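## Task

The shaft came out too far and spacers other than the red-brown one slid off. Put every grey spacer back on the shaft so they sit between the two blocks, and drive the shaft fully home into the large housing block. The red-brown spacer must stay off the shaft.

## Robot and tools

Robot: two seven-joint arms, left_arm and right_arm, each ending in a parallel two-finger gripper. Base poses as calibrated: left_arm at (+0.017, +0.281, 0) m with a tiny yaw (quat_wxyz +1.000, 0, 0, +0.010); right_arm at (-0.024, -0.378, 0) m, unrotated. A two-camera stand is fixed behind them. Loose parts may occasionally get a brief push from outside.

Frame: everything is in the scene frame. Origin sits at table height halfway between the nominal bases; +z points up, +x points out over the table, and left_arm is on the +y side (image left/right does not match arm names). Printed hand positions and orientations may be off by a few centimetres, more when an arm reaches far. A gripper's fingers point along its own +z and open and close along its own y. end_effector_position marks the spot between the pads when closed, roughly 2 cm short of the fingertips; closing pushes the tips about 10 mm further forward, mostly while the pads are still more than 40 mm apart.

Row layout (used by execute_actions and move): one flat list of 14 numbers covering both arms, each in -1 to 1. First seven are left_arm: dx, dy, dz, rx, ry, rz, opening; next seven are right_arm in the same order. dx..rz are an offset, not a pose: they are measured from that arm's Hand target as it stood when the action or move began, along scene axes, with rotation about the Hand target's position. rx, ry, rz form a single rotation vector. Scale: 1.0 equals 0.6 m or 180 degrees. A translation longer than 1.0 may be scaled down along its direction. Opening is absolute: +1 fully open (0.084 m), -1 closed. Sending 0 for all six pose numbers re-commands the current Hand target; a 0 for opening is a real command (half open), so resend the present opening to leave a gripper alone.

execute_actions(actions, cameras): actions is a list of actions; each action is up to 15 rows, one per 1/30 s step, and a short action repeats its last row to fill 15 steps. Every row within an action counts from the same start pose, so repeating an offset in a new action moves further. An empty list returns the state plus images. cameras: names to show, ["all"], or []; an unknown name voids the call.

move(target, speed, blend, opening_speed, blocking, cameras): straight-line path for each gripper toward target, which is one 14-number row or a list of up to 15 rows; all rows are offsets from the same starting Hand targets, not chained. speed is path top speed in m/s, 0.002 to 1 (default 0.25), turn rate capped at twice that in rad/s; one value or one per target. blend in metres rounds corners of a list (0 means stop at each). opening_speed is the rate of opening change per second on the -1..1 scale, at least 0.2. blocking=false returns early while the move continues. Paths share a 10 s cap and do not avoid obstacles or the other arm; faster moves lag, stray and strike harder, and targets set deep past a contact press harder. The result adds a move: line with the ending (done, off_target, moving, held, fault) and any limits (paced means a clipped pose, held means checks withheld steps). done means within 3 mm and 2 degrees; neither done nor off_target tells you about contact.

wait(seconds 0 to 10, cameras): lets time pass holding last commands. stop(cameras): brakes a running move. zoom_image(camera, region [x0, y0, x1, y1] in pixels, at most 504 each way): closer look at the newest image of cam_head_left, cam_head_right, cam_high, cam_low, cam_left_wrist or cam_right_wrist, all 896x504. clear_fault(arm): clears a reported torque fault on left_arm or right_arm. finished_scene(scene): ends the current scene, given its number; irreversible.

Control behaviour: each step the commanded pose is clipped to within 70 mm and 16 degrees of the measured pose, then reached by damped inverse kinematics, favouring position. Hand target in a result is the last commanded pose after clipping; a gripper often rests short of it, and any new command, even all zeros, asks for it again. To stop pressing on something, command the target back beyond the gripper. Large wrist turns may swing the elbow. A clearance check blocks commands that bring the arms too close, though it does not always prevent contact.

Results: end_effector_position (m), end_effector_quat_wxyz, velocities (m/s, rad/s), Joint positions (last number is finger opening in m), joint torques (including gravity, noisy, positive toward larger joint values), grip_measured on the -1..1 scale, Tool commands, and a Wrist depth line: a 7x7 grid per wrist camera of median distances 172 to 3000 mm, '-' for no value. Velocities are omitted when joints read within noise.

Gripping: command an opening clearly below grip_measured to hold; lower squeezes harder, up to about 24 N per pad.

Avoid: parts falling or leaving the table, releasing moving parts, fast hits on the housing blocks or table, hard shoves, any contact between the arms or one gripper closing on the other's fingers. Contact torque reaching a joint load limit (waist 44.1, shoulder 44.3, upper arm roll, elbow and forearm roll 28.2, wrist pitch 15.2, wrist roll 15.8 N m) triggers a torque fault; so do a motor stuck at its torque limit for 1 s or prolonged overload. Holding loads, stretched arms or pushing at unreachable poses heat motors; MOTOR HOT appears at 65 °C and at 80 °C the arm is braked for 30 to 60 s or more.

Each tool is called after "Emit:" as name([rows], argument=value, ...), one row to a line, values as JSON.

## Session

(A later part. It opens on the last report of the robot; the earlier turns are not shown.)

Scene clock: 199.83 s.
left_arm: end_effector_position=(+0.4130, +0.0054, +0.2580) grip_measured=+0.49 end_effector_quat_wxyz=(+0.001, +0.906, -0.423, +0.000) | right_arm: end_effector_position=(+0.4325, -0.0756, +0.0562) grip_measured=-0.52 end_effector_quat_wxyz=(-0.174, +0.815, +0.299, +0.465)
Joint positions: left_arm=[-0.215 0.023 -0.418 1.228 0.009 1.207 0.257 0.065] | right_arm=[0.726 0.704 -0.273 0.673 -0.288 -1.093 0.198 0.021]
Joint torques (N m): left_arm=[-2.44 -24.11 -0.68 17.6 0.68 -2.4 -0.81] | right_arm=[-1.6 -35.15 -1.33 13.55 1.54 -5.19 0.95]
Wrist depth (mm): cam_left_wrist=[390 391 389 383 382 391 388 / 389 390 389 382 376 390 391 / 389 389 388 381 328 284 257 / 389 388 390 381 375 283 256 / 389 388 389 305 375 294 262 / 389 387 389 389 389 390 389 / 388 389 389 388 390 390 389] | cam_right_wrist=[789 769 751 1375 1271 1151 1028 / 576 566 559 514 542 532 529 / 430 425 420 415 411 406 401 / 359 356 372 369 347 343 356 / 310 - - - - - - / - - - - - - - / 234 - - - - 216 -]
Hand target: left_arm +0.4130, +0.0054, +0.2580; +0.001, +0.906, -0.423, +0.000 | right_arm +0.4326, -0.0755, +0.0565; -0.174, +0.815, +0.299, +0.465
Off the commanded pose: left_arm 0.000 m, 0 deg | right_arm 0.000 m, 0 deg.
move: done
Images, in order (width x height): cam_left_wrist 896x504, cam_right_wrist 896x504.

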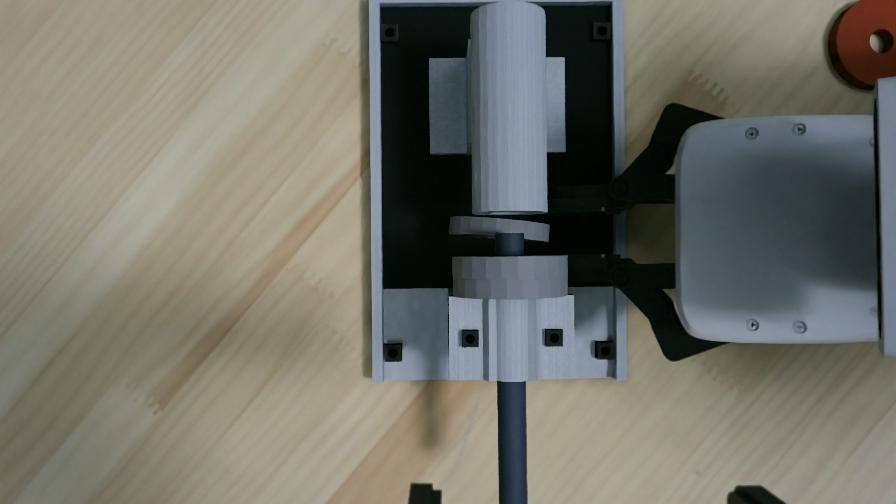

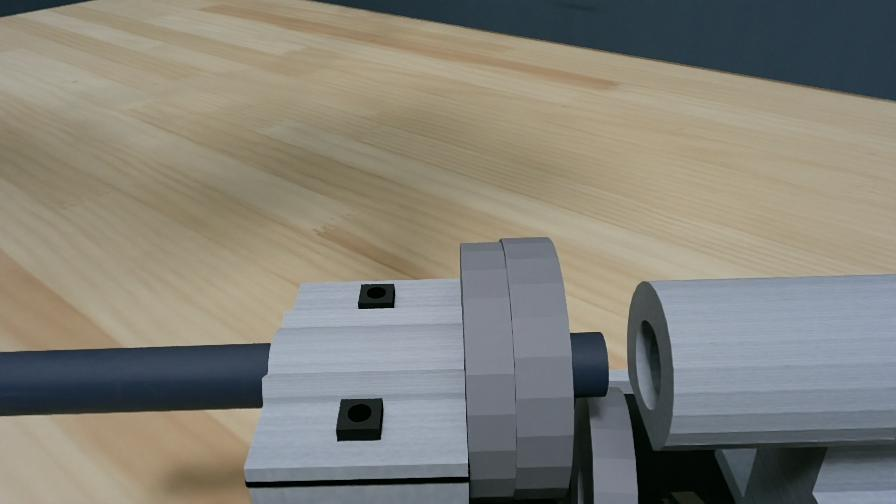

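Emit:
move([
  [0,0,0,0,0,0,0.5, -0.0076,-0.0066,0,0,0,0,-0.65],
  [0,0,0,0,0,0,0.5, -0.0076,-0.0066,-0.0083,0,0,0,-0.65],
  [0,0,0,0,0,0,0.5, 0.0063,0.0053,-0.0083,0,0,0,-0.65],
], speed=0.04, cameras=["cam_left_wrist","cam_right_wrist"])

Emit:
zoom_image(camera="cam_left_wrist", region=[440, 180, 700, 310])

Emit:
zoom_image(camera="cam_right_wrist", region=[400, 350, 660, 504])

Scene clock: 202.20 s.
left_arm: end_effector_position=(+0.4130, +0.0054, +0.2580) grip_measured=+0.49 end_effector_quat_wxyz=(+0.001, +0.906, -0.423, +0.000) | right_arm: end_effector_position=(+0.4364, -0.0723, +0.0514) grip_measured=-0.67 end_effector_quat_wxyz=(-0.174, +0.815, +0.299, +0.465)
Joint positions: left_arm=[-0.215 0.023 -0.418 1.228 0.009 1.207 0.257 0.065] | right_arm=[0.725 0.726 -0.269 0.697 -0.283 -1.092 0.201 0.015]
Joint torques (N m): left_arm=[-2.47 -24.31 -0.72 17.69 0.67 -2.54 -0.71] | right_arm=[-2.71 -24.28 -1.74 6.84 1.09 -1.91 0.89]
Wrist depth (mm): cam_left_wrist=[389 389 391 382 382 391 388 / 389 389 389 382 376 391 392 / 389 390 390 383 327 283 258 / 389 389 389 381 328 283 257 / 388 388 390 305 315 291 263 / 388 389 388 389 389 390 390 / 388 387 389 388 389 390 389] | cam_right_wrist=[779 761 746 736 1257 1147 1023 / 567 560 551 542 533 525 518 / 421 419 413 408 403 399 395 / 353 350 366 362 340 337 350 / 304 - - - - - - / - - - - - - - / 229 - - - - 204 -]
Hand target: left_arm +0.4130, +0.0054, +0.2580; +0.001, +0.906, -0.423, +0.000 | right_arm +0.4364, -0.0723, +0.0515; -0.174, +0.815, +0.299, +0.465
Off the commanded pose: left_arm 0.000 m, 0 deg | right_arm 0.000 m, 0 deg.
move: done
Images, in order (width x height): cam_left_wrist 896x504, cam_right_wrist 896x504.

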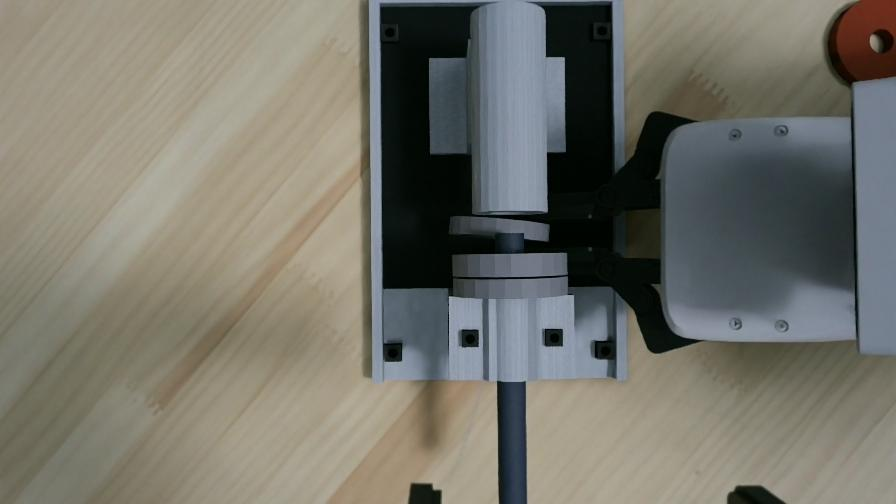

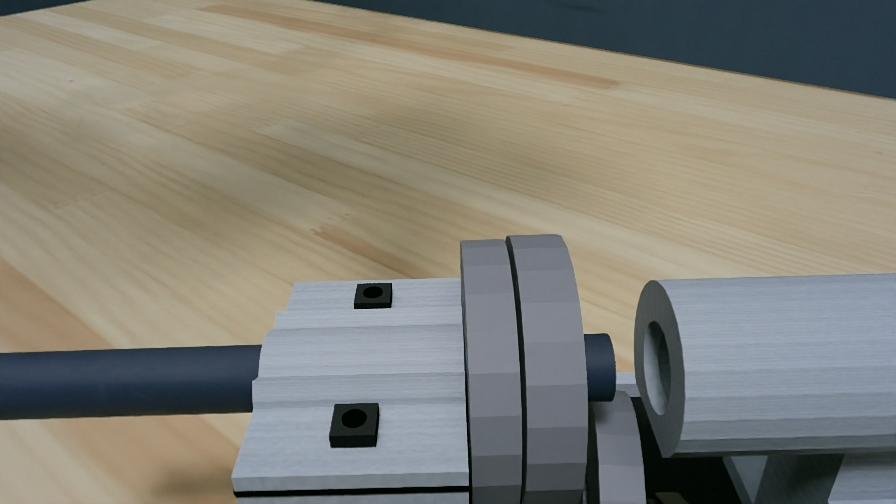

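Scaled by 1.938 from the camera's 896x504 image, which has a finer 1280x720 frame.

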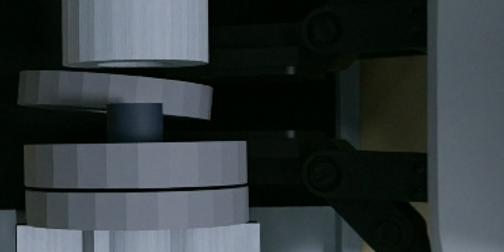

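Scaled by 1.938 from the camera's 896x504 image, which has a finer 1280x720 frame.

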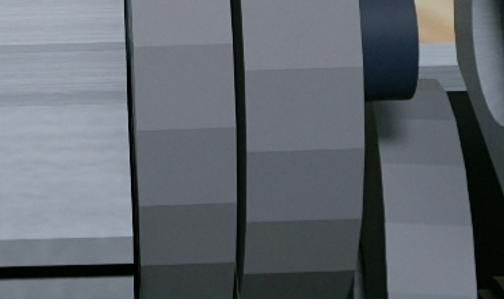

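Emit:
move(target=[0,0,0,0,0,0,0.5, 0,0,0,0,0,0,-0.95], opening_speed=0.5, cameras=["cam_left_wrist","cam_right_wrist"])

Emit:
zoom_image(camera="cam_left_wrist", region=[440, 180, 700, 310])

Emit:
zoom_image(camera="cam_right_wrist", region=[400, 350, 660, 504])

Scene clock: 203.23 s.
left_arm: end_effector_position=(+0.4130, +0.0054, +0.2580) grip_measured=+0.49 end_effector_quat_wxyz=(+0.001, +0.906, -0.423, +0.000) | right_arm: end_effector_position=(+0.4364, -0.0723, +0.0515) grip_measured=-0.80 end_effector_quat_wxyz=(-0.174, +0.815, +0.299, +0.465)
Joint positions: left_arm=[-0.215 0.023 -0.418 1.228 0.009 1.207 0.257 0.065] | right_arm=[0.725 0.726 -0.269 0.697 -0.283 -1.092 0.201 0.009]
Joint torques (N m): left_arm=[-2.32 -24.6 -0.66 17.67 0.72 -2.5 -0.7] | right_arm=[-2.79 -26.77 -3.03 6.02 0.44 -2.39 0.65]
Wrist depth (mm): cam_left_wrist=[390 391 389 382 383 391 387 / 390 390 390 383 376 391 390 / 389 389 390 381 321 284 258 / 388 389 390 382 322 283 256 / 389 388 389 304 374 291 263 / 389 388 387 388 389 389 390 / 389 388 389 389 390 390 391] | cam_right_wrist=[775 760 744 734 1262 1157 1026 / 568 559 551 543 534 525 517 / 422 418 413 408 403 399 395 / 353 350 366 362 340 337 349 / 304 - - - - - - / - - - - - - - / 229 - - - - 205 -]
Hand target: left_arm +0.4130, +0.0054, +0.2580; +0.001, +0.906, -0.423, +0.000 | right_arm +0.4364, -0.0723, +0.0515; -0.174, +0.815, +0.299, +0.465
Off the commanded pose: left_arm 0.000 m, 0 deg | right_arm 0.000 m, 0 deg.
move: done
Images, in order (width x height): cam_left_wrist 896x504, cam_right_wrist 896x504.

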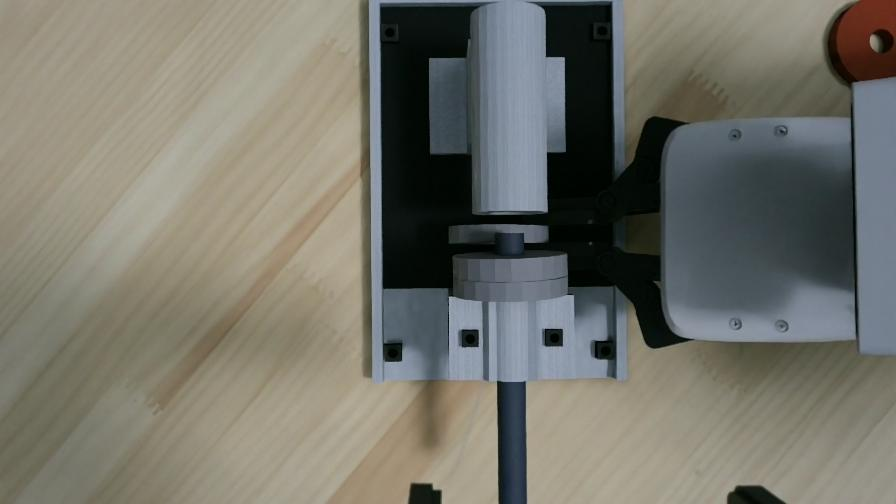

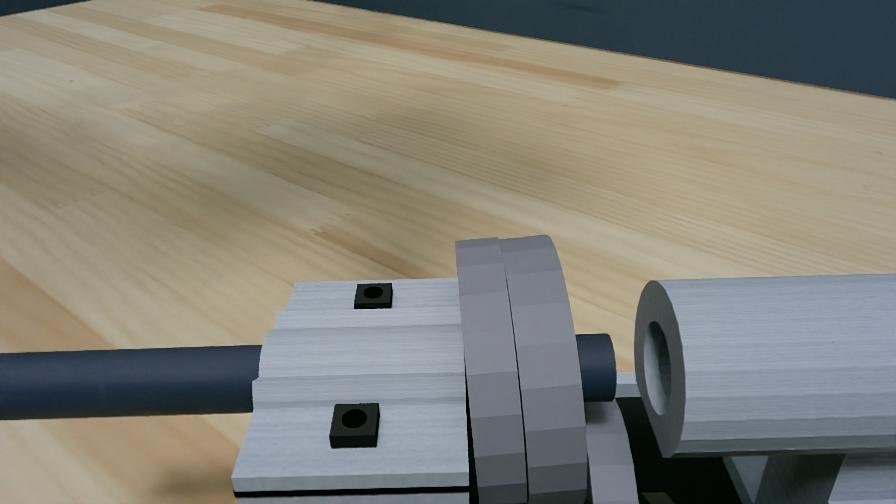

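Scaled by 1.938 from the camera's 896x504 image, which has a finer 1280x720 frame.

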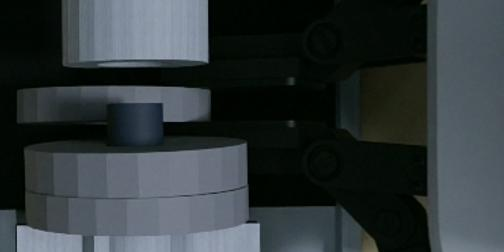

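Scaled by 1.938 from the camera's 896x504 image, which has a finer 1280x720 frame.

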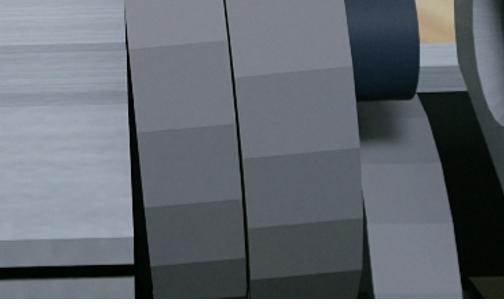

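Emit:
move([
  [-0.0487,0.0572,-0.10,0,0,0,-0.4, -0.0008,-0.0052,0.0017,0,0,0,-0.95],
  [-0.0487,0.0572,-0.30,0,0,0,-0.4, -0.0008,-0.0052,0.0017,0,0,0,-0.95],
], speed=[0.15, 0.12], blend=0.01, cameras=["cam_left_wrist","cam_right_wrist"])

Scene clock: 206.67 s.
left_arm: end_effector_position=(+0.3838, +0.0397, +0.0780) grip_measured=-0.42 end_effector_quat_wxyz=(+0.001, +0.906, -0.423, +0.000) | right_arm: end_effector_position=(+0.4359, -0.0754, +0.0525) grip_measured=-0.80 end_effector_quat_wxyz=(-0.174, +0.815, +0.299, +0.465)
Joint positions: left_arm=[-0.206 0.142 -0.396 0.798 0.086 0.668 0.227 0.026] | right_arm=[0.72 0.721 -0.272 0.689 -0.291 -1.096 0.201 0.009]
Joint torques (N m): left_arm=[-2.58 -23.15 -0.31 16.96 0.58 -3.17 -0.69] | right_arm=[-2.7 -30.51 -3.89 4.06 -0.59 -2.61 0.84]
Wrist depth (mm): cam_left_wrist=[209 209 209 - - - - / 209 209 209 - - - - / 209 209 209 - - 201 - / 209 209 209 - - 203 210 / 208 208 209 - - 203 210 / 208 208 209 209 209 209 210 / 208 208 209 209 209 209 209] | cam_right_wrist=[783 769 750 1369 1262 1151 1025 / 525 562 554 512 537 528 522 / 425 421 416 410 405 402 397 / 354 353 369 364 342 340 352 / - - - - - - - / - - - - - - - / - - - - - 206 -]
Hand target: left_arm +0.3838, +0.0397, +0.0780; +0.001, +0.906, -0.423, +0.000 | right_arm +0.4359, -0.0754, +0.0525; -0.174, +0.815, +0.299, +0.465
Off the commanded pose: left_arm 0.000 m, 0 deg | right_arm 0.000 m, 0 deg.
move: done
Images, in order (width x height): cam_left_wrist 896x504, cam_right_wrist 896x504.

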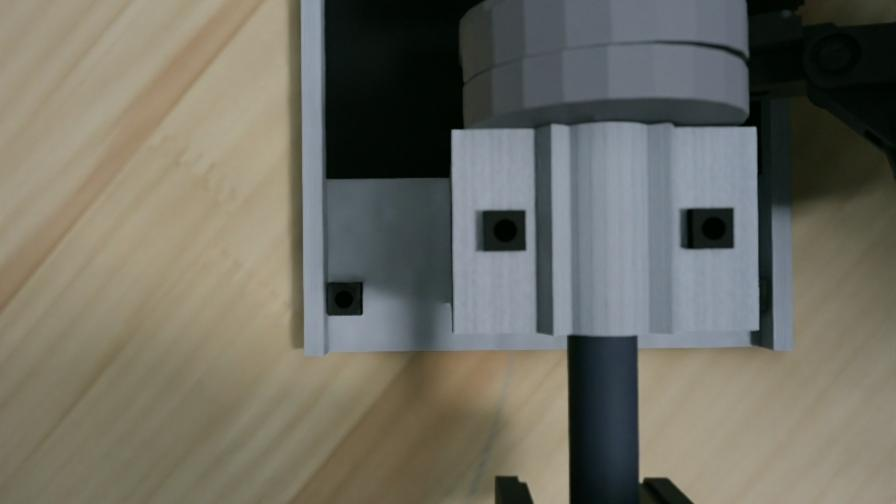

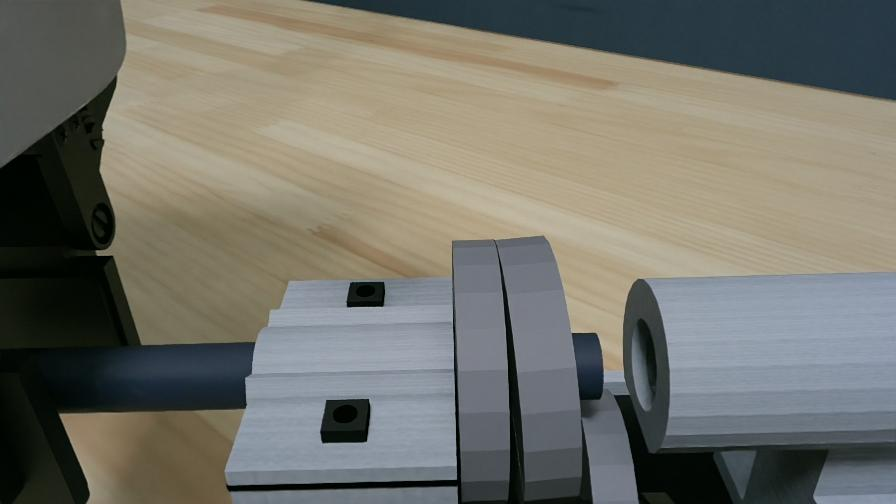

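Emit:
move(target=[0,0,0,0,0,0,-0.9, -0.019,-0.0162,0.0,0,0,0,-0.95], speed=0.05, opening_speed=0.5, cameras=["cam_left_wrist","cam_right_wrist"])

Scene clock: 208.30 s.
left_arm: end_effector_position=(+0.3838, +0.0397, +0.0779) grip_measured=-0.69 end_effector_quat_wxyz=(+0.001, +0.906, -0.423, +0.000) | right_arm: end_effector_position=(+0.4245, -0.0851, +0.0525) grip_measured=-0.80 end_effector_quat_wxyz=(-0.174, +0.815, +0.299, +0.465)
Joint positions: left_arm=[-0.206 0.142 -0.396 0.798 0.086 0.668 0.227 0.014] | right_arm=[0.72 0.712 -0.278 0.642 -0.292 -1.133 0.19 0.009]
Joint torques (N m): left_arm=[3.51 -26.78 1.99 16.87 0.16 -3.28 -0.05] | right_arm=[-2.74 -29.37 -4.75 3.28 -0.56 -2.58 -0.38]
Wrist depth (mm): cam_left_wrist=[209 209 201 - - - - / 209 209 209 - - - - / 208 209 209 - - 202 210 / 208 209 208 - - 203 209 / 208 208 209 - - 203 209 / 208 208 208 209 209 209 210 / 208 208 208 209 209 209 209] | cam_right_wrist=[- 765 751 740 1255 1158 1028 / 489 564 554 511 537 530 522 / - 421 417 412 405 402 397 / - 372 184 - 361 358 353 / - - - - - - - / - - - - - 229 - / 230 - - - - 213 -]
Hand target: left_arm +0.3838, +0.0397, +0.0780; +0.001, +0.906, -0.423, +0.000 | right_arm +0.4245, -0.0851, +0.0525; -0.174, +0.815, +0.299, +0.465
Off the commanded pose: left_arm 0.000 m, 0 deg | right_arm 0.000 m, 0 deg.
move: done
Images, in order (width x height): cam_left_wrist 896x504, cam_right_wrist 896x504.

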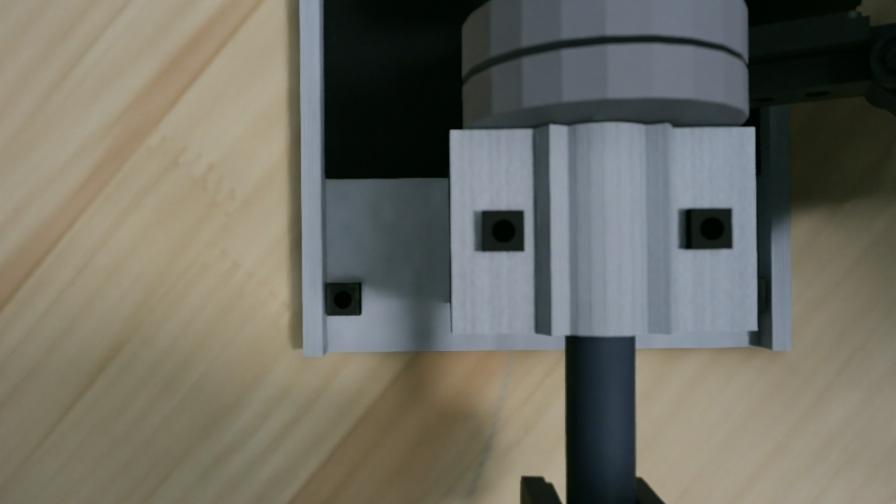

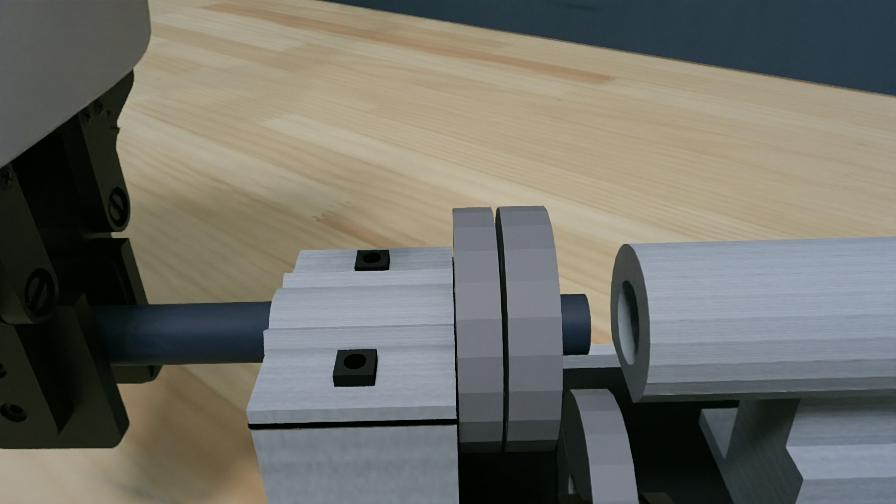

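Emit:
move(target=[-0.0077,0.0089,0,0,0,0,-0.9, 0,0,0.0,0,0,0,-0.95], speed=0.03)

Emit:
move(target=[0,0,0,0,0,0,-0.9, 0,0,0.075,0,0,0,-0.95], speed=0.06, cameras=["cam_left_wrist","cam_right_wrist"])

Scene clock: 209.37 s.
left_arm: end_effector_position=(+0.3792, +0.0451, +0.0780) grip_measured=-0.69 end_effector_quat_wxyz=(+0.001, +0.906, -0.423, +0.000) | right_arm: end_effector_position=(+0.4245, -0.0851, +0.0525) grip_measured=-0.80 end_effector_quat_wxyz=(-0.174, +0.815, +0.299, +0.465)
Joint positions: left_arm=[-0.2 0.121 -0.397 0.773 0.074 0.662 0.24 0.014] | right_arm=[0.72 0.712 -0.278 0.642 -0.292 -1.133 0.19 0.009]
Joint torques (N m): left_arm=[5.08 -29.09 1.57 9.69 0.18 -0.74 1.02] | right_arm=[-2.66 -29.71 -4.7 3.67 -0.46 -2.52 -0.46]
Wrist depth (mm): cam_left_wrist=[209 209 210 - - - - / 209 209 209 - - 202 210 / 209 209 209 - - 202 209 / 209 209 209 - - 199 210 / 209 209 209 209 209 209 209 / 209 209 209 209 209 209 210 / 208 208 208 209 209 209 209] | cam_right_wrist=[782 767 750 741 1257 1160 1034 / 526 563 555 511 537 528 523 / 423 422 417 412 406 403 396 / 355 372 - - 361 357 354 / - - - - - - - / - - - - - 229 - / 230 - - - - 212 -]
Hand target: left_arm +0.3792, +0.0451, +0.0780; +0.001, +0.906, -0.423, +0.000 | right_arm +0.4245, -0.0851, +0.0525; -0.174, +0.815, +0.299, +0.465
Off the commanded pose: left_arm 0.000 m, 0 deg | right_arm 0.000 m, 0 deg.
move: done

Scene clock: 210.60 s.
left_arm: end_effector_position=(+0.3792, +0.0451, +0.0780) grip_measured=-0.69 end_effector_quat_wxyz=(+0.001, +0.906, -0.423, +0.000) | right_arm: end_effector_position=(+0.4245, -0.0852, +0.0975) grip_measured=-0.80 end_effector_quat_wxyz=(-0.174, +0.815, +0.299, +0.465)
Joint positions: left_arm=[-0.2 0.121 -0.397 0.773 0.074 0.662 0.24 0.014] | right_arm=[0.731 0.535 -0.304 0.577 -0.337 -1.023 0.199 0.009]
Joint torques (N m): left_arm=[4.99 -28.99 1.38 9.92 0.19 -0.8 1.02] | right_arm=[2.9 -28.07 -4.31 4.67 -0.52 -1.54 0.76]
Wrist depth (mm): cam_left_wrist=[209 209 209 - - 202 210 / 209 209 209 - - 202 210 / 208 209 209 - - 202 210 / 209 209 209 - - 199 210 / 208 209 209 208 209 209 209 / 209 209 209 209 209 209 209 / 209 209 209 209 209 209 209] | cam_right_wrist=[- 962 1630 1490 1307 1160 1034 / - 657 694 685 629 1170 1072 / - 524 521 516 509 504 496 / - 442 437 432 428 424 420 / 181 380 377 373 371 367 364 / 182 321 205 200 327 325 184 / - 179 176 - - - -]
Hand target: left_arm +0.3792, +0.0451, +0.0780; +0.001, +0.906, -0.423, +0.000 | right_arm +0.4245, -0.0851, +0.0975; -0.174, +0.815, +0.299, +0.465
Off the commanded pose: left_arm 0.000 m, 0 deg | right_arm 0.000 m, 0 deg.
move: done
Images, in order (width x height): cam_left_wrist 896x504, cam_right_wrist 896x504.

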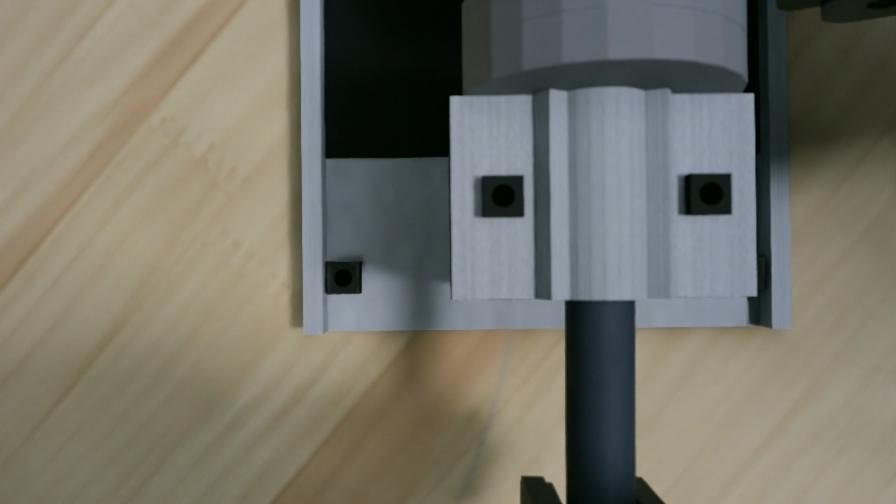

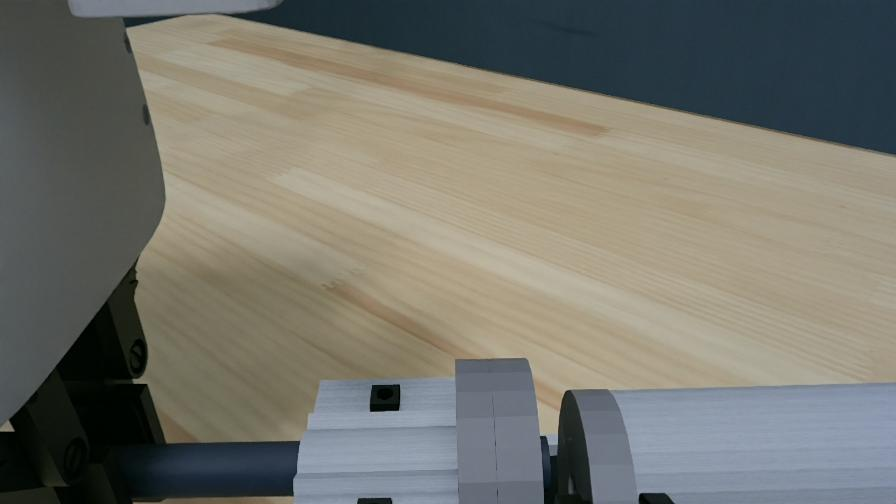

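Emit:
zoom_image(camera="cam_right_wrist", region=[500, 370, 660, 504])

Scaled by 3.150 from the camera's 896x504 image, which has a finer 1280x720 frame.

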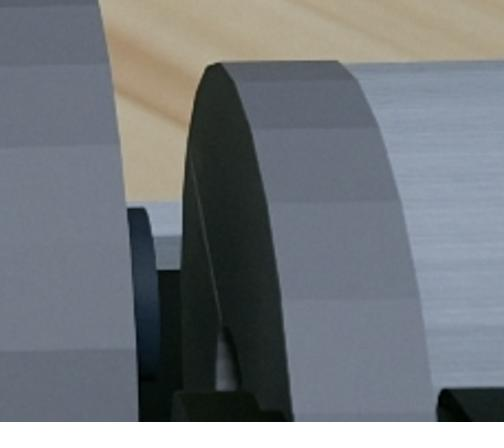

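Emit:
move(target=[0,0,0,0,0,0,-0.9, 0.019,0.0162,-0.005,0,0,0,-0.95], speed=0.03, cameras=["cam_left_wrist","cam_right_wrist"])

Emit:
zoom_image(camera="cam_right_wrist", region=[500, 370, 660, 504])

Emit:
zoom_image(camera="cam_left_wrist", region=[430, 0, 800, 130])

Scene clock: 214.93 s.
left_arm: end_effector_position=(+0.3791, +0.0450, +0.0780) grip_measured=-0.69 end_effector_quat_wxyz=(+0.001, +0.906, -0.423, +0.000) | right_arm: end_effector_position=(+0.4358, -0.0755, +0.0946) grip_measured=-0.80 end_effector_quat_wxyz=(-0.174, +0.815, +0.299, +0.465)
Joint positions: left_arm=[-0.2 0.121 -0.397 0.772 0.074 0.662 0.24 0.014] | right_arm=[0.73 0.562 -0.296 0.63 -0.332 -1 0.211 0.009]
Joint torques (N m): left_arm=[6.59 -24.81 4.97 12.37 1.5 -0.94 1] | right_arm=[-0.38 -14.23 1.29 22.98 4.16 2.25 0.86]
Wrist depth (mm): cam_left_wrist=[209 209 201 - - 202 210 / 209 209 201 - - 201 210 / 208 209 209 - - 202 210 / 208 209 209 - - 198 210 / 208 209 208 209 209 209 209 / 208 209 208 209 209 209 209 / 208 209 209 209 209 209 209] | cam_right_wrist=[1681 948 1638 1487 1297 1157 1022 / 708 696 684 677 622 1151 1058 / - 519 515 508 501 496 487 / 416 436 431 427 422 419 413 / 376 375 371 368 366 362 358 / - 327 326 324 321 319 316 / - 283 - - - - -]
Hand target: left_arm +0.3792, +0.0451, +0.0780; +0.001, +0.906, -0.423, +0.000 | right_arm +0.4359, -0.0754, +0.0945; -0.174, +0.815, +0.299, +0.465
Off the commanded pose: left_arm 0.000 m, 0 deg | right_arm 0.000 m, 0 deg.
move: done
Images, in order (width x height): cam_left_wrist 896x504, cam_right_wrist 896x504.

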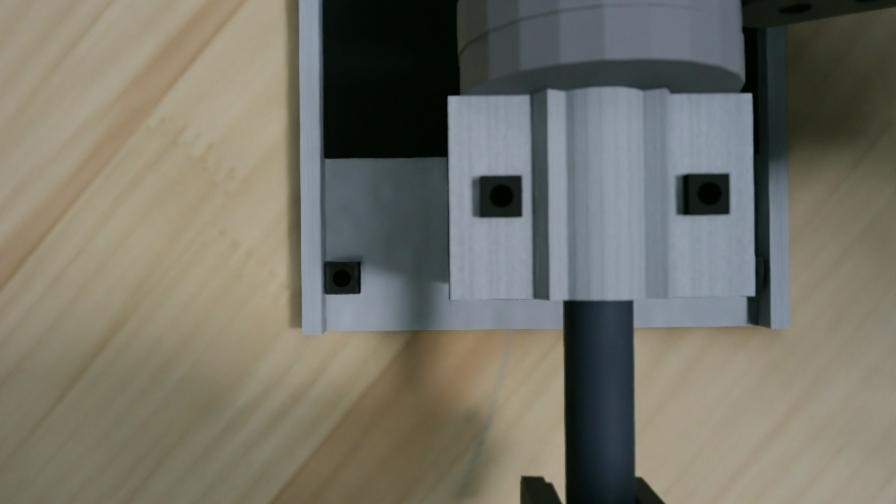

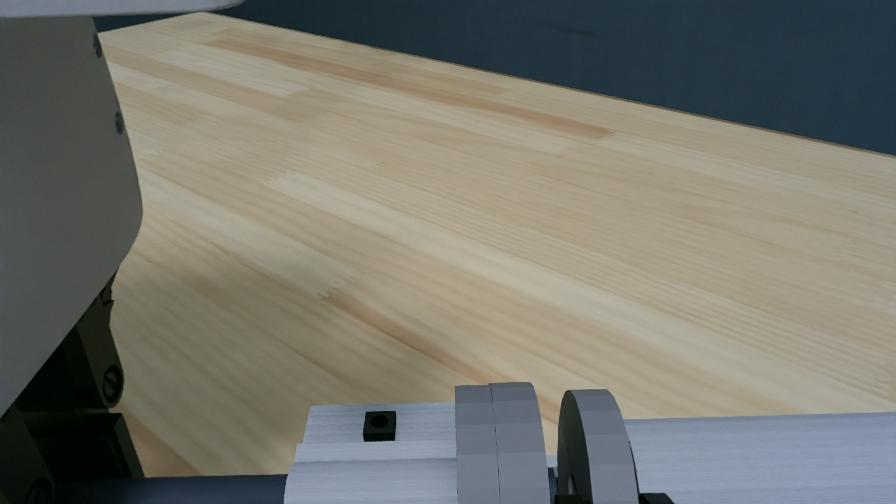

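Scaled by 3.150 from the camera's 896x504 image, which has a finer 1280x720 frame.

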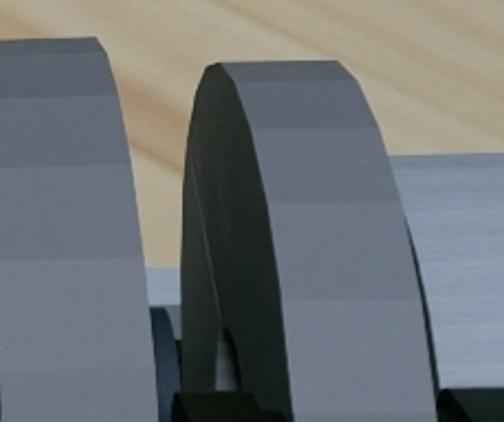

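Scaled by 1.362 from the camera's 896x504 image, which has a finer 1280x720 frame.

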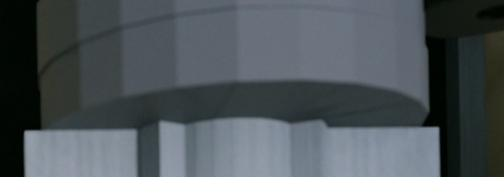

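Emit:
move(target=[0,0,0,0,0,0,-0.9, -0.019,-0.0162,0.005,0,0,0,-0.95], speed=0.04, cameras=["cam_left_wrist","cam_right_wrist"])

Emit:
zoom_image(camera="cam_right_wrist", region=[430, 340, 660, 504])

Scene clock: 217.33 s.
left_arm: end_effector_position=(+0.3792, +0.0451, +0.0779) grip_measured=-0.69 end_effector_quat_wxyz=(+0.001, +0.906, -0.423, +0.000) | right_arm: end_effector_position=(+0.4245, -0.0851, +0.0975) grip_measured=-0.80 end_effector_quat_wxyz=(-0.174, +0.815, +0.299, +0.465)
Joint positions: left_arm=[-0.2 0.121 -0.397 0.773 0.074 0.662 0.24 0.014] | right_arm=[0.731 0.535 -0.304 0.577 -0.337 -1.023 0.199 0.009]
Joint torques (N m): left_arm=[0.99 -28.27 1.28 12.73 0.97 -0.17 0.46] | right_arm=[2.44 -28.46 -4.32 4.54 -0.59 -2.55 -0.39]
Wrist depth (mm): cam_left_wrist=[209 209 209 - - 202 210 / 209 209 209 - - 201 210 / 209 209 209 - - 201 210 / 209 209 209 - - 199 210 / 209 208 209 209 209 209 209 / 209 208 209 208 209 209 209 / 208 208 208 209 209 209 209] | cam_right_wrist=[- 966 1619 1496 1302 1164 1036 / - 658 694 684 630 1168 1067 / - 525 521 514 509 502 496 / - 442 436 432 428 425 420 / 181 381 376 373 370 366 365 / 182 321 205 200 326 325 184 / - 179 176 - - - -]
Hand target: left_arm +0.3792, +0.0451, +0.0780; +0.001, +0.906, -0.423, +0.000 | right_arm +0.4245, -0.0851, +0.0975; -0.174, +0.815, +0.299, +0.465
Off the commanded pose: left_arm 0.000 m, 0 deg | right_arm 0.000 m, 0 deg.
move: done
Images, in order (width x height): cam_left_wrist 896x504, cam_right_wrist 896x504.

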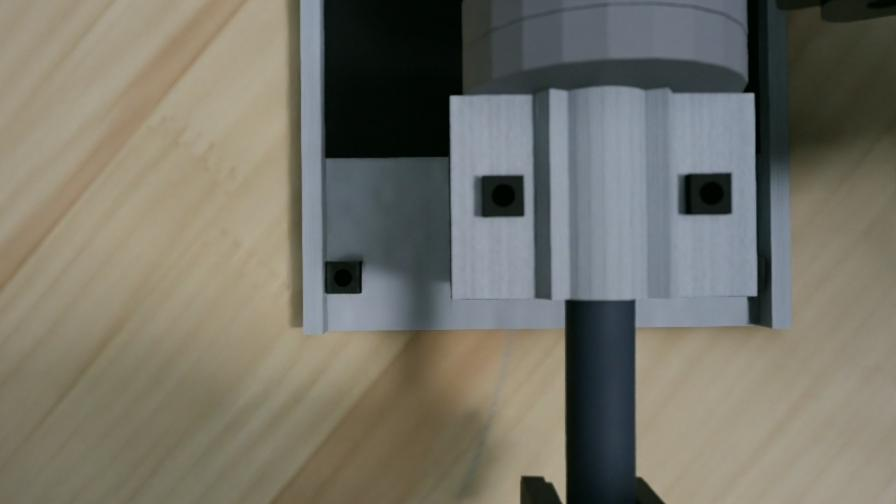

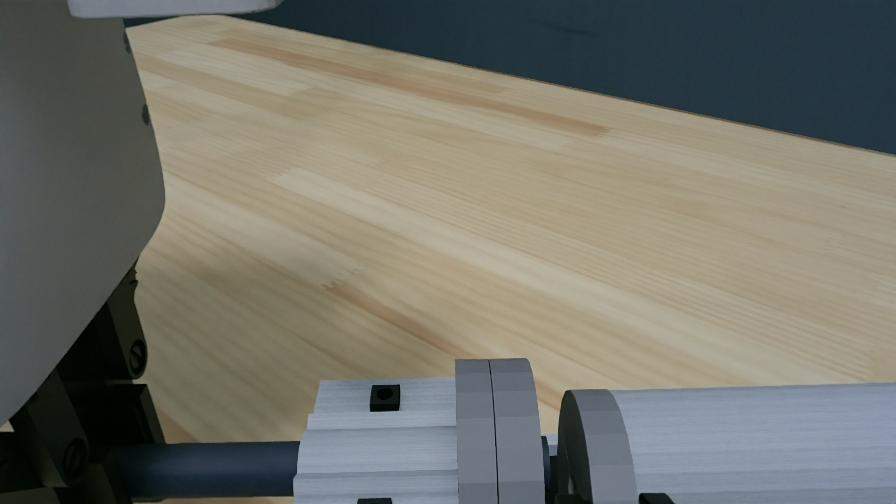

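Scaled by 2.191 from the camera's 896x504 image, which has a finer 1280x720 frame.

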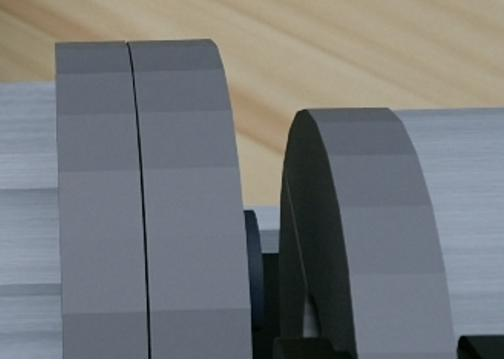

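Emit:
move([
  [0,0,0,0,0,0,-0.9, 0,0,-0.0743,0,0,0,-0.95],
  [0,0,0,0,0,0,-0.9, 0,0,-0.0763,0,0,0,-0.95],
], speed=[0.06,0.01])

Emit:
move(target=[0,0,0,0,0,0,-0.9, 0,0,0,0,0,0,-0.62], opening_speed=0.3, cameras=["cam_right_wrist"])

Scene clock: 220.03 s.
left_arm: end_effector_position=(+0.3792, +0.0451, +0.0780) grip_measured=-0.69 end_effector_quat_wxyz=(+0.001, +0.906, -0.423, +0.000) | right_arm: end_effector_position=(+0.4245, -0.0851, +0.0517) grip_measured=-0.80 end_effector_quat_wxyz=(-0.174, +0.815, +0.299, +0.465)
Joint positions: left_arm=[-0.2 0.121 -0.397 0.773 0.074 0.662 0.24 0.014] | right_arm=[0.721 0.715 -0.278 0.643 -0.292 -1.134 0.191 0.009]
Joint torques (N m): left_arm=[0.37 -28.69 1.36 11.36 0.75 0.05 -0.2] | right_arm=[-3.03 -22.59 -1.67 6.09 1.57 -2.72 -0.62]
Wrist depth (mm): cam_left_wrist=[209 209 209 - - - - / 209 209 209 - - 201 210 / 209 209 209 - - 201 210 / 209 209 209 - - 199 209 / 209 209 209 209 209 209 210 / 209 209 209 209 209 209 210 / 208 208 209 209 209 209 209] | cam_right_wrist=[782 763 747 742 1262 1166 1037 / 526 560 554 544 535 527 521 / 422 420 416 412 404 400 395 / 354 370 - - 359 356 353 / - - - - - - - / - - - - - 227 - / 229 - - - - 211 -]
Hand target: left_arm +0.3792, +0.0451, +0.0780; +0.001, +0.906, -0.423, +0.000 | right_arm +0.4245, -0.0851, +0.0517; -0.174, +0.815, +0.299, +0.465
Off the commanded pose: left_arm 0.000 m, 0 deg | right_arm 0.000 m, 0 deg.
move: done

Scene clock: 221.37 s.
left_arm: end_effector_position=(+0.3792, +0.0451, +0.0780) grip_measured=-0.69 end_effector_quat_wxyz=(+0.001, +0.906, -0.423, +0.000) | right_arm: end_effector_position=(+0.4245, -0.0851, +0.0517) grip_measured=-0.64 end_effector_quat_wxyz=(-0.174, +0.815, +0.299, +0.465)
Joint positions: left_arm=[-0.2 0.121 -0.397 0.773 0.074 0.662 0.24 0.014] | right_arm=[0.721 0.715 -0.278 0.643 -0.292 -1.134 0.191 0.016]
Joint torques (N m): left_arm=[0.59 -28.71 1.48 11.35 0.74 0.03 -0.17] | right_arm=[-3.15 -22.11 -1.74 5.6 1.19 -2.25 -0.52]
Wrist depth (mm): cam_left_wrist=[209 209 209 - - - - / 209 209 209 - - - 210 / 209 209 209 - - 202 210 / 208 209 209 - - 199 209 / 209 209 209 209 209 209 209 / 208 209 209 209 209 209 209 / 208 208 209 209 209 209 209] | cam_right_wrist=[778 765 747 739 1262 1160 1032 / 525 560 554 544 536 526 520 / 423 420 417 412 404 401 395 / 355 370 - - 360 356 353 / - - - - - - - / - - - - - 228 - / 229 - - - - 212 -]
Hand target: left_arm +0.3792, +0.0451, +0.0780; +0.001, +0.906, -0.423, +0.000 | right_arm +0.4245, -0.0851, +0.0517; -0.174, +0.815, +0.299, +0.465
Off the commanded pose: left_arm 0.000 m, 0 deg | right_arm 0.000 m, 0 deg.
move: done
Images, in order (width x height): cam_right_wrist 896x504.

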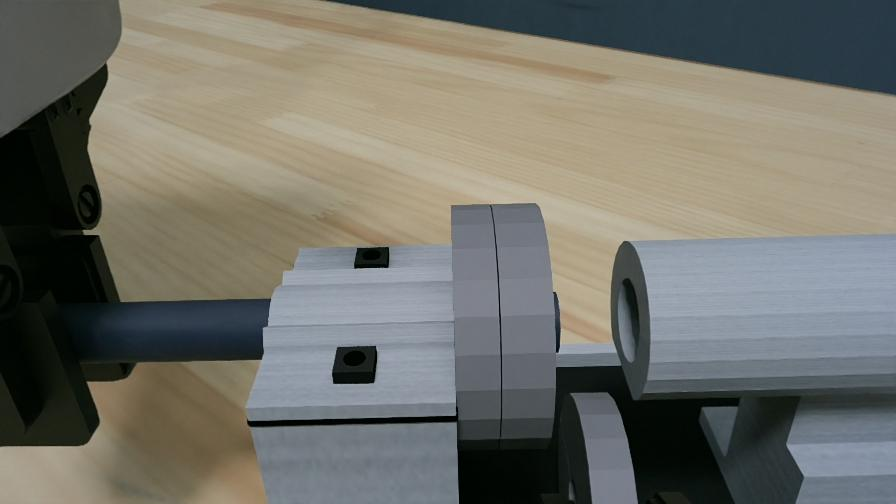

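Emit:
move(target=[0,0,0,0,0,0,-0.9, 0.0012,0.0009,0.0084,0,0,0,-0.62], speed=0.03)

Emit:
move(target=[0,0,0,0,0,0,-0.9, 0,0,0,0,0,0,-0.95], opening_speed=0.5, cameras=["cam_right_wrist"])

Emit:
move(target=[0,0,0,0,0,0,-0.9, 0,0,0.0733,0,0,0,-0.95], speed=0.06)

Scene clock: 224.73 s.
left_arm: end_effector_position=(+0.3792, +0.0451, +0.0780) grip_measured=-0.69 end_effector_quat_wxyz=(+0.001, +0.906, -0.423, +0.000) | right_arm: end_effector_position=(+0.4252, -0.0846, +0.0567) grip_measured=-0.64 end_effector_quat_wxyz=(-0.174, +0.815, +0.299, +0.465)
Joint positions: left_arm=[-0.2 0.121 -0.397 0.773 0.074 0.662 0.24 0.014] | right_arm=[0.722 0.696 -0.28 0.638 -0.297 -1.121 0.192 0.016]
Joint torques (N m): left_arm=[0.52 -28.57 1.54 11.25 0.86 0.04 -0.15] | right_arm=[2.78 -28.54 -4.71 3.38 -0.62 -1.67 0.7]
Wrist depth (mm): cam_left_wrist=[209 209 209 - - - - / 209 209 209 - - - 210 / 209 209 209 - - 202 209 / 209 209 209 - - 198 210 / 208 208 209 209 209 209 210 / 208 209 209 209 209 209 209 / 208 208 209 209 209 210 209] | cam_right_wrist=[805 787 771 1383 1269 1157 1029 / 537 577 569 521 551 541 537 / 435 431 426 421 416 410 406 / 364 361 182 - 368 348 361 / - - - - - - - / - - - - - - - / 235 - - - 227 218 -]
Hand target: left_arm +0.3792, +0.0451, +0.0780; +0.001, +0.906, -0.423, +0.000 | right_arm +0.4252, -0.0846, +0.0568; -0.174, +0.815, +0.299, +0.465
Off the commanded pose: left_arm 0.000 m, 0 deg | right_arm 0.000 m, 0 deg.
move: done

Scene clock: 225.60 s.
left_arm: end_effector_position=(+0.3792, +0.0451, +0.0780) grip_measured=-0.69 end_effector_quat_wxyz=(+0.001, +0.906, -0.423, +0.000) | right_arm: end_effector_position=(+0.4252, -0.0846, +0.0568) grip_measured=-0.80 end_effector_quat_wxyz=(-0.174, +0.815, +0.299, +0.465)
Joint positions: left_arm=[-0.2 0.121 -0.397 0.773 0.074 0.662 0.24 0.014] | right_arm=[0.722 0.696 -0.28 0.638 -0.297 -1.121 0.192 0.009]
Joint torques (N m): left_arm=[0.64 -28.63 1.54 11.36 0.82 0.03 -0.12] | right_arm=[2.88 -28.98 -4.55 3.44 -0.29 -1.55 0.83]
Wrist depth (mm): cam_left_wrist=[209 209 209 - - - - / 209 209 209 - - 202 210 / 209 209 209 - - 201 210 / 208 209 209 - - 199 210 / 209 209 209 209 209 209 210 / 209 208 209 209 209 209 209 / 208 208 209 209 209 209 209] | cam_right_wrist=[800 786 767 1388 1269 1162 1032 / 539 576 569 524 551 543 537 / 435 432 426 420 416 412 407 / 363 362 182 - 368 348 362 / - - - - - - - / - - - - - - - / 235 - - - - 218 -]
Hand target: left_arm +0.3792, +0.0451, +0.0780; +0.001, +0.906, -0.423, +0.000 | right_arm +0.4252, -0.0846, +0.0568; -0.174, +0.815, +0.299, +0.465
Off the commanded pose: left_arm 0.000 m, 0 deg | right_arm 0.000 m, 0 deg.
move: done
Images, in order (width x height): cam_right_wrist 896x504.

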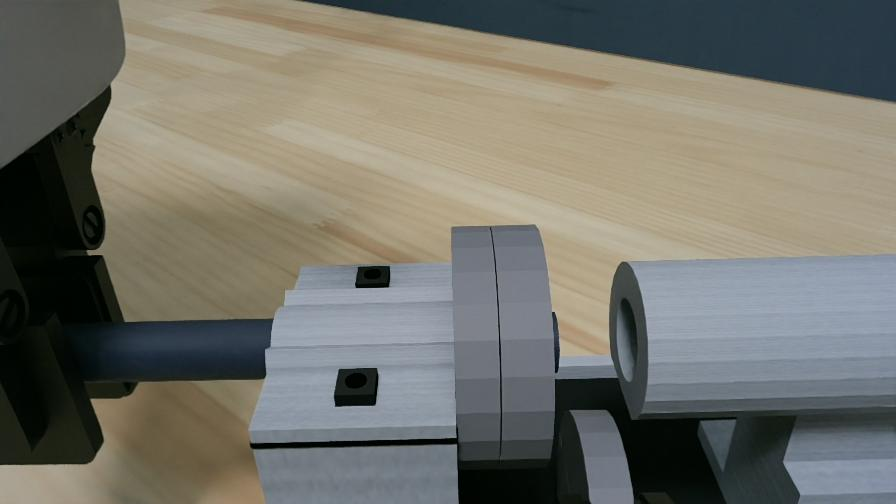

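Scene clock: 226.80 s.
left_arm: end_effector_position=(+0.3792, +0.0451, +0.0780) grip_measured=-0.69 end_effector_quat_wxyz=(+0.001, +0.906, -0.423, +0.000) | right_arm: end_effector_position=(+0.4252, -0.0846, +0.1007) grip_measured=-0.80 end_effector_quat_wxyz=(-0.174, +0.815, +0.299, +0.465)
Joint positions: left_arm=[-0.2 0.121 -0.397 0.773 0.074 0.662 0.24 0.014] | right_arm=[0.731 0.523 -0.306 0.576 -0.341 -1.012 0.201 0.009]
Joint torques (N m): left_arm=[0.74 -28.57 1.64 11.42 0.82 0.02 -0.14] | right_arm=[2.78 -27.85 -4.14 4.66 -0.55 -1.81 0.79]
Wrist depth (mm): cam_left_wrist=[209 209 209 - - 202 210 / 209 209 209 - - 202 210 / 209 209 209 - - 202 210 / 209 209 209 - - 199 209 / 208 209 209 209 209 209 209 / 208 209 209 209 209 209 209 / 209 209 209 209 209 209 209] | cam_right_wrist=[1736 972 1645 1490 1315 1164 1028 / - 667 704 695 640 1162 1067 / - 533 529 522 516 509 504 / - 446 444 438 435 431 426 / 181 386 382 379 374 372 369 / 183 337 336 346 331 327 326 / - 179 179 179 - - -]
Hand target: left_arm +0.3792, +0.0451, +0.0780; +0.001, +0.906, -0.423, +0.000 | right_arm +0.4252, -0.0846, +0.1007; -0.174, +0.815, +0.299, +0.465
Off the commanded pose: left_arm 0.000 m, 0 deg | right_arm 0.000 m, 0 deg.
move: done

Emit:
move(target=[0,0,0,0,0,0,-0.9, 0.0165,0.0141,0,0,0,0,-0.95], speed=0.03, cameras=["cam_left_wrist","cam_right_wrist"])

Emit:
zoom_image(camera="cam_right_wrist", region=[430, 340, 660, 504])

Scene clock: 228.07 s.
left_arm: end_effector_position=(+0.3792, +0.0451, +0.0780) grip_measured=-0.69 end_effector_quat_wxyz=(+0.001, +0.906, -0.423, +0.000) | right_arm: end_effector_position=(+0.4351, -0.0761, +0.1007) grip_measured=-0.80 end_effector_quat_wxyz=(-0.174, +0.815, +0.299, +0.465)
Joint positions: left_arm=[-0.2 0.121 -0.397 0.773 0.074 0.662 0.24 0.014] | right_arm=[0.732 0.537 -0.299 0.619 -0.339 -0.985 0.212 0.009]
Joint torques (N m): left_arm=[0.7 -28.52 1.68 11.37 0.89 0.09 -0.22] | right_arm=[-1.94 -21.07 -1.1 7.46 0.91 -1.74 0.66]
Wrist depth (mm): cam_left_wrist=[209 209 209 - - 202 210 / 209 209 209 - - 201 210 / 209 209 209 - - 202 210 / 209 209 209 - - 199 210 / 208 208 209 209 209 209 209 / 208 208 208 209 209 209 209 / 208 208 208 209 209 209 209] | cam_right_wrist=[1673 976 1669 1480 1300 1149 1025 / 729 713 705 696 640 1151 1067 / - 532 529 522 516 509 505 / - 448 444 438 435 431 426 / 388 385 382 379 375 372 370 / 314 326 337 333 329 327 325 / 175 291 177 - - - -]
Hand target: left_arm +0.3792, +0.0451, +0.0780; +0.001, +0.906, -0.423, +0.000 | right_arm +0.4351, -0.0761, +0.1007; -0.174, +0.815, +0.299, +0.465
Off the commanded pose: left_arm 0.000 m, 0 deg | right_arm 0.000 m, 0 deg.
move: done
Images, in order (width x height): cam_left_wrist 896x504, cam_right_wrist 896x504.

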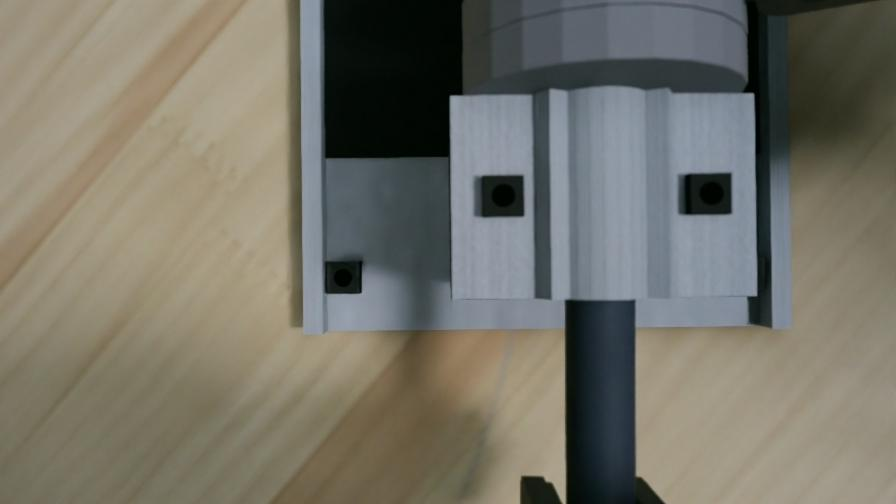

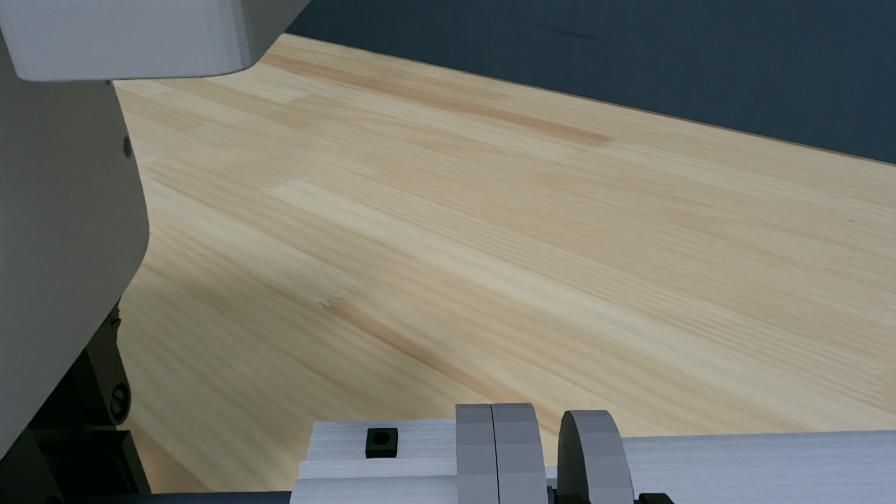

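Scaled by 2.191 from the camera's 896x504 image, which has a finer 1280x720 frame.

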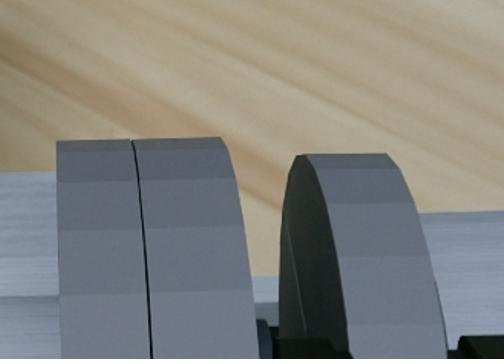

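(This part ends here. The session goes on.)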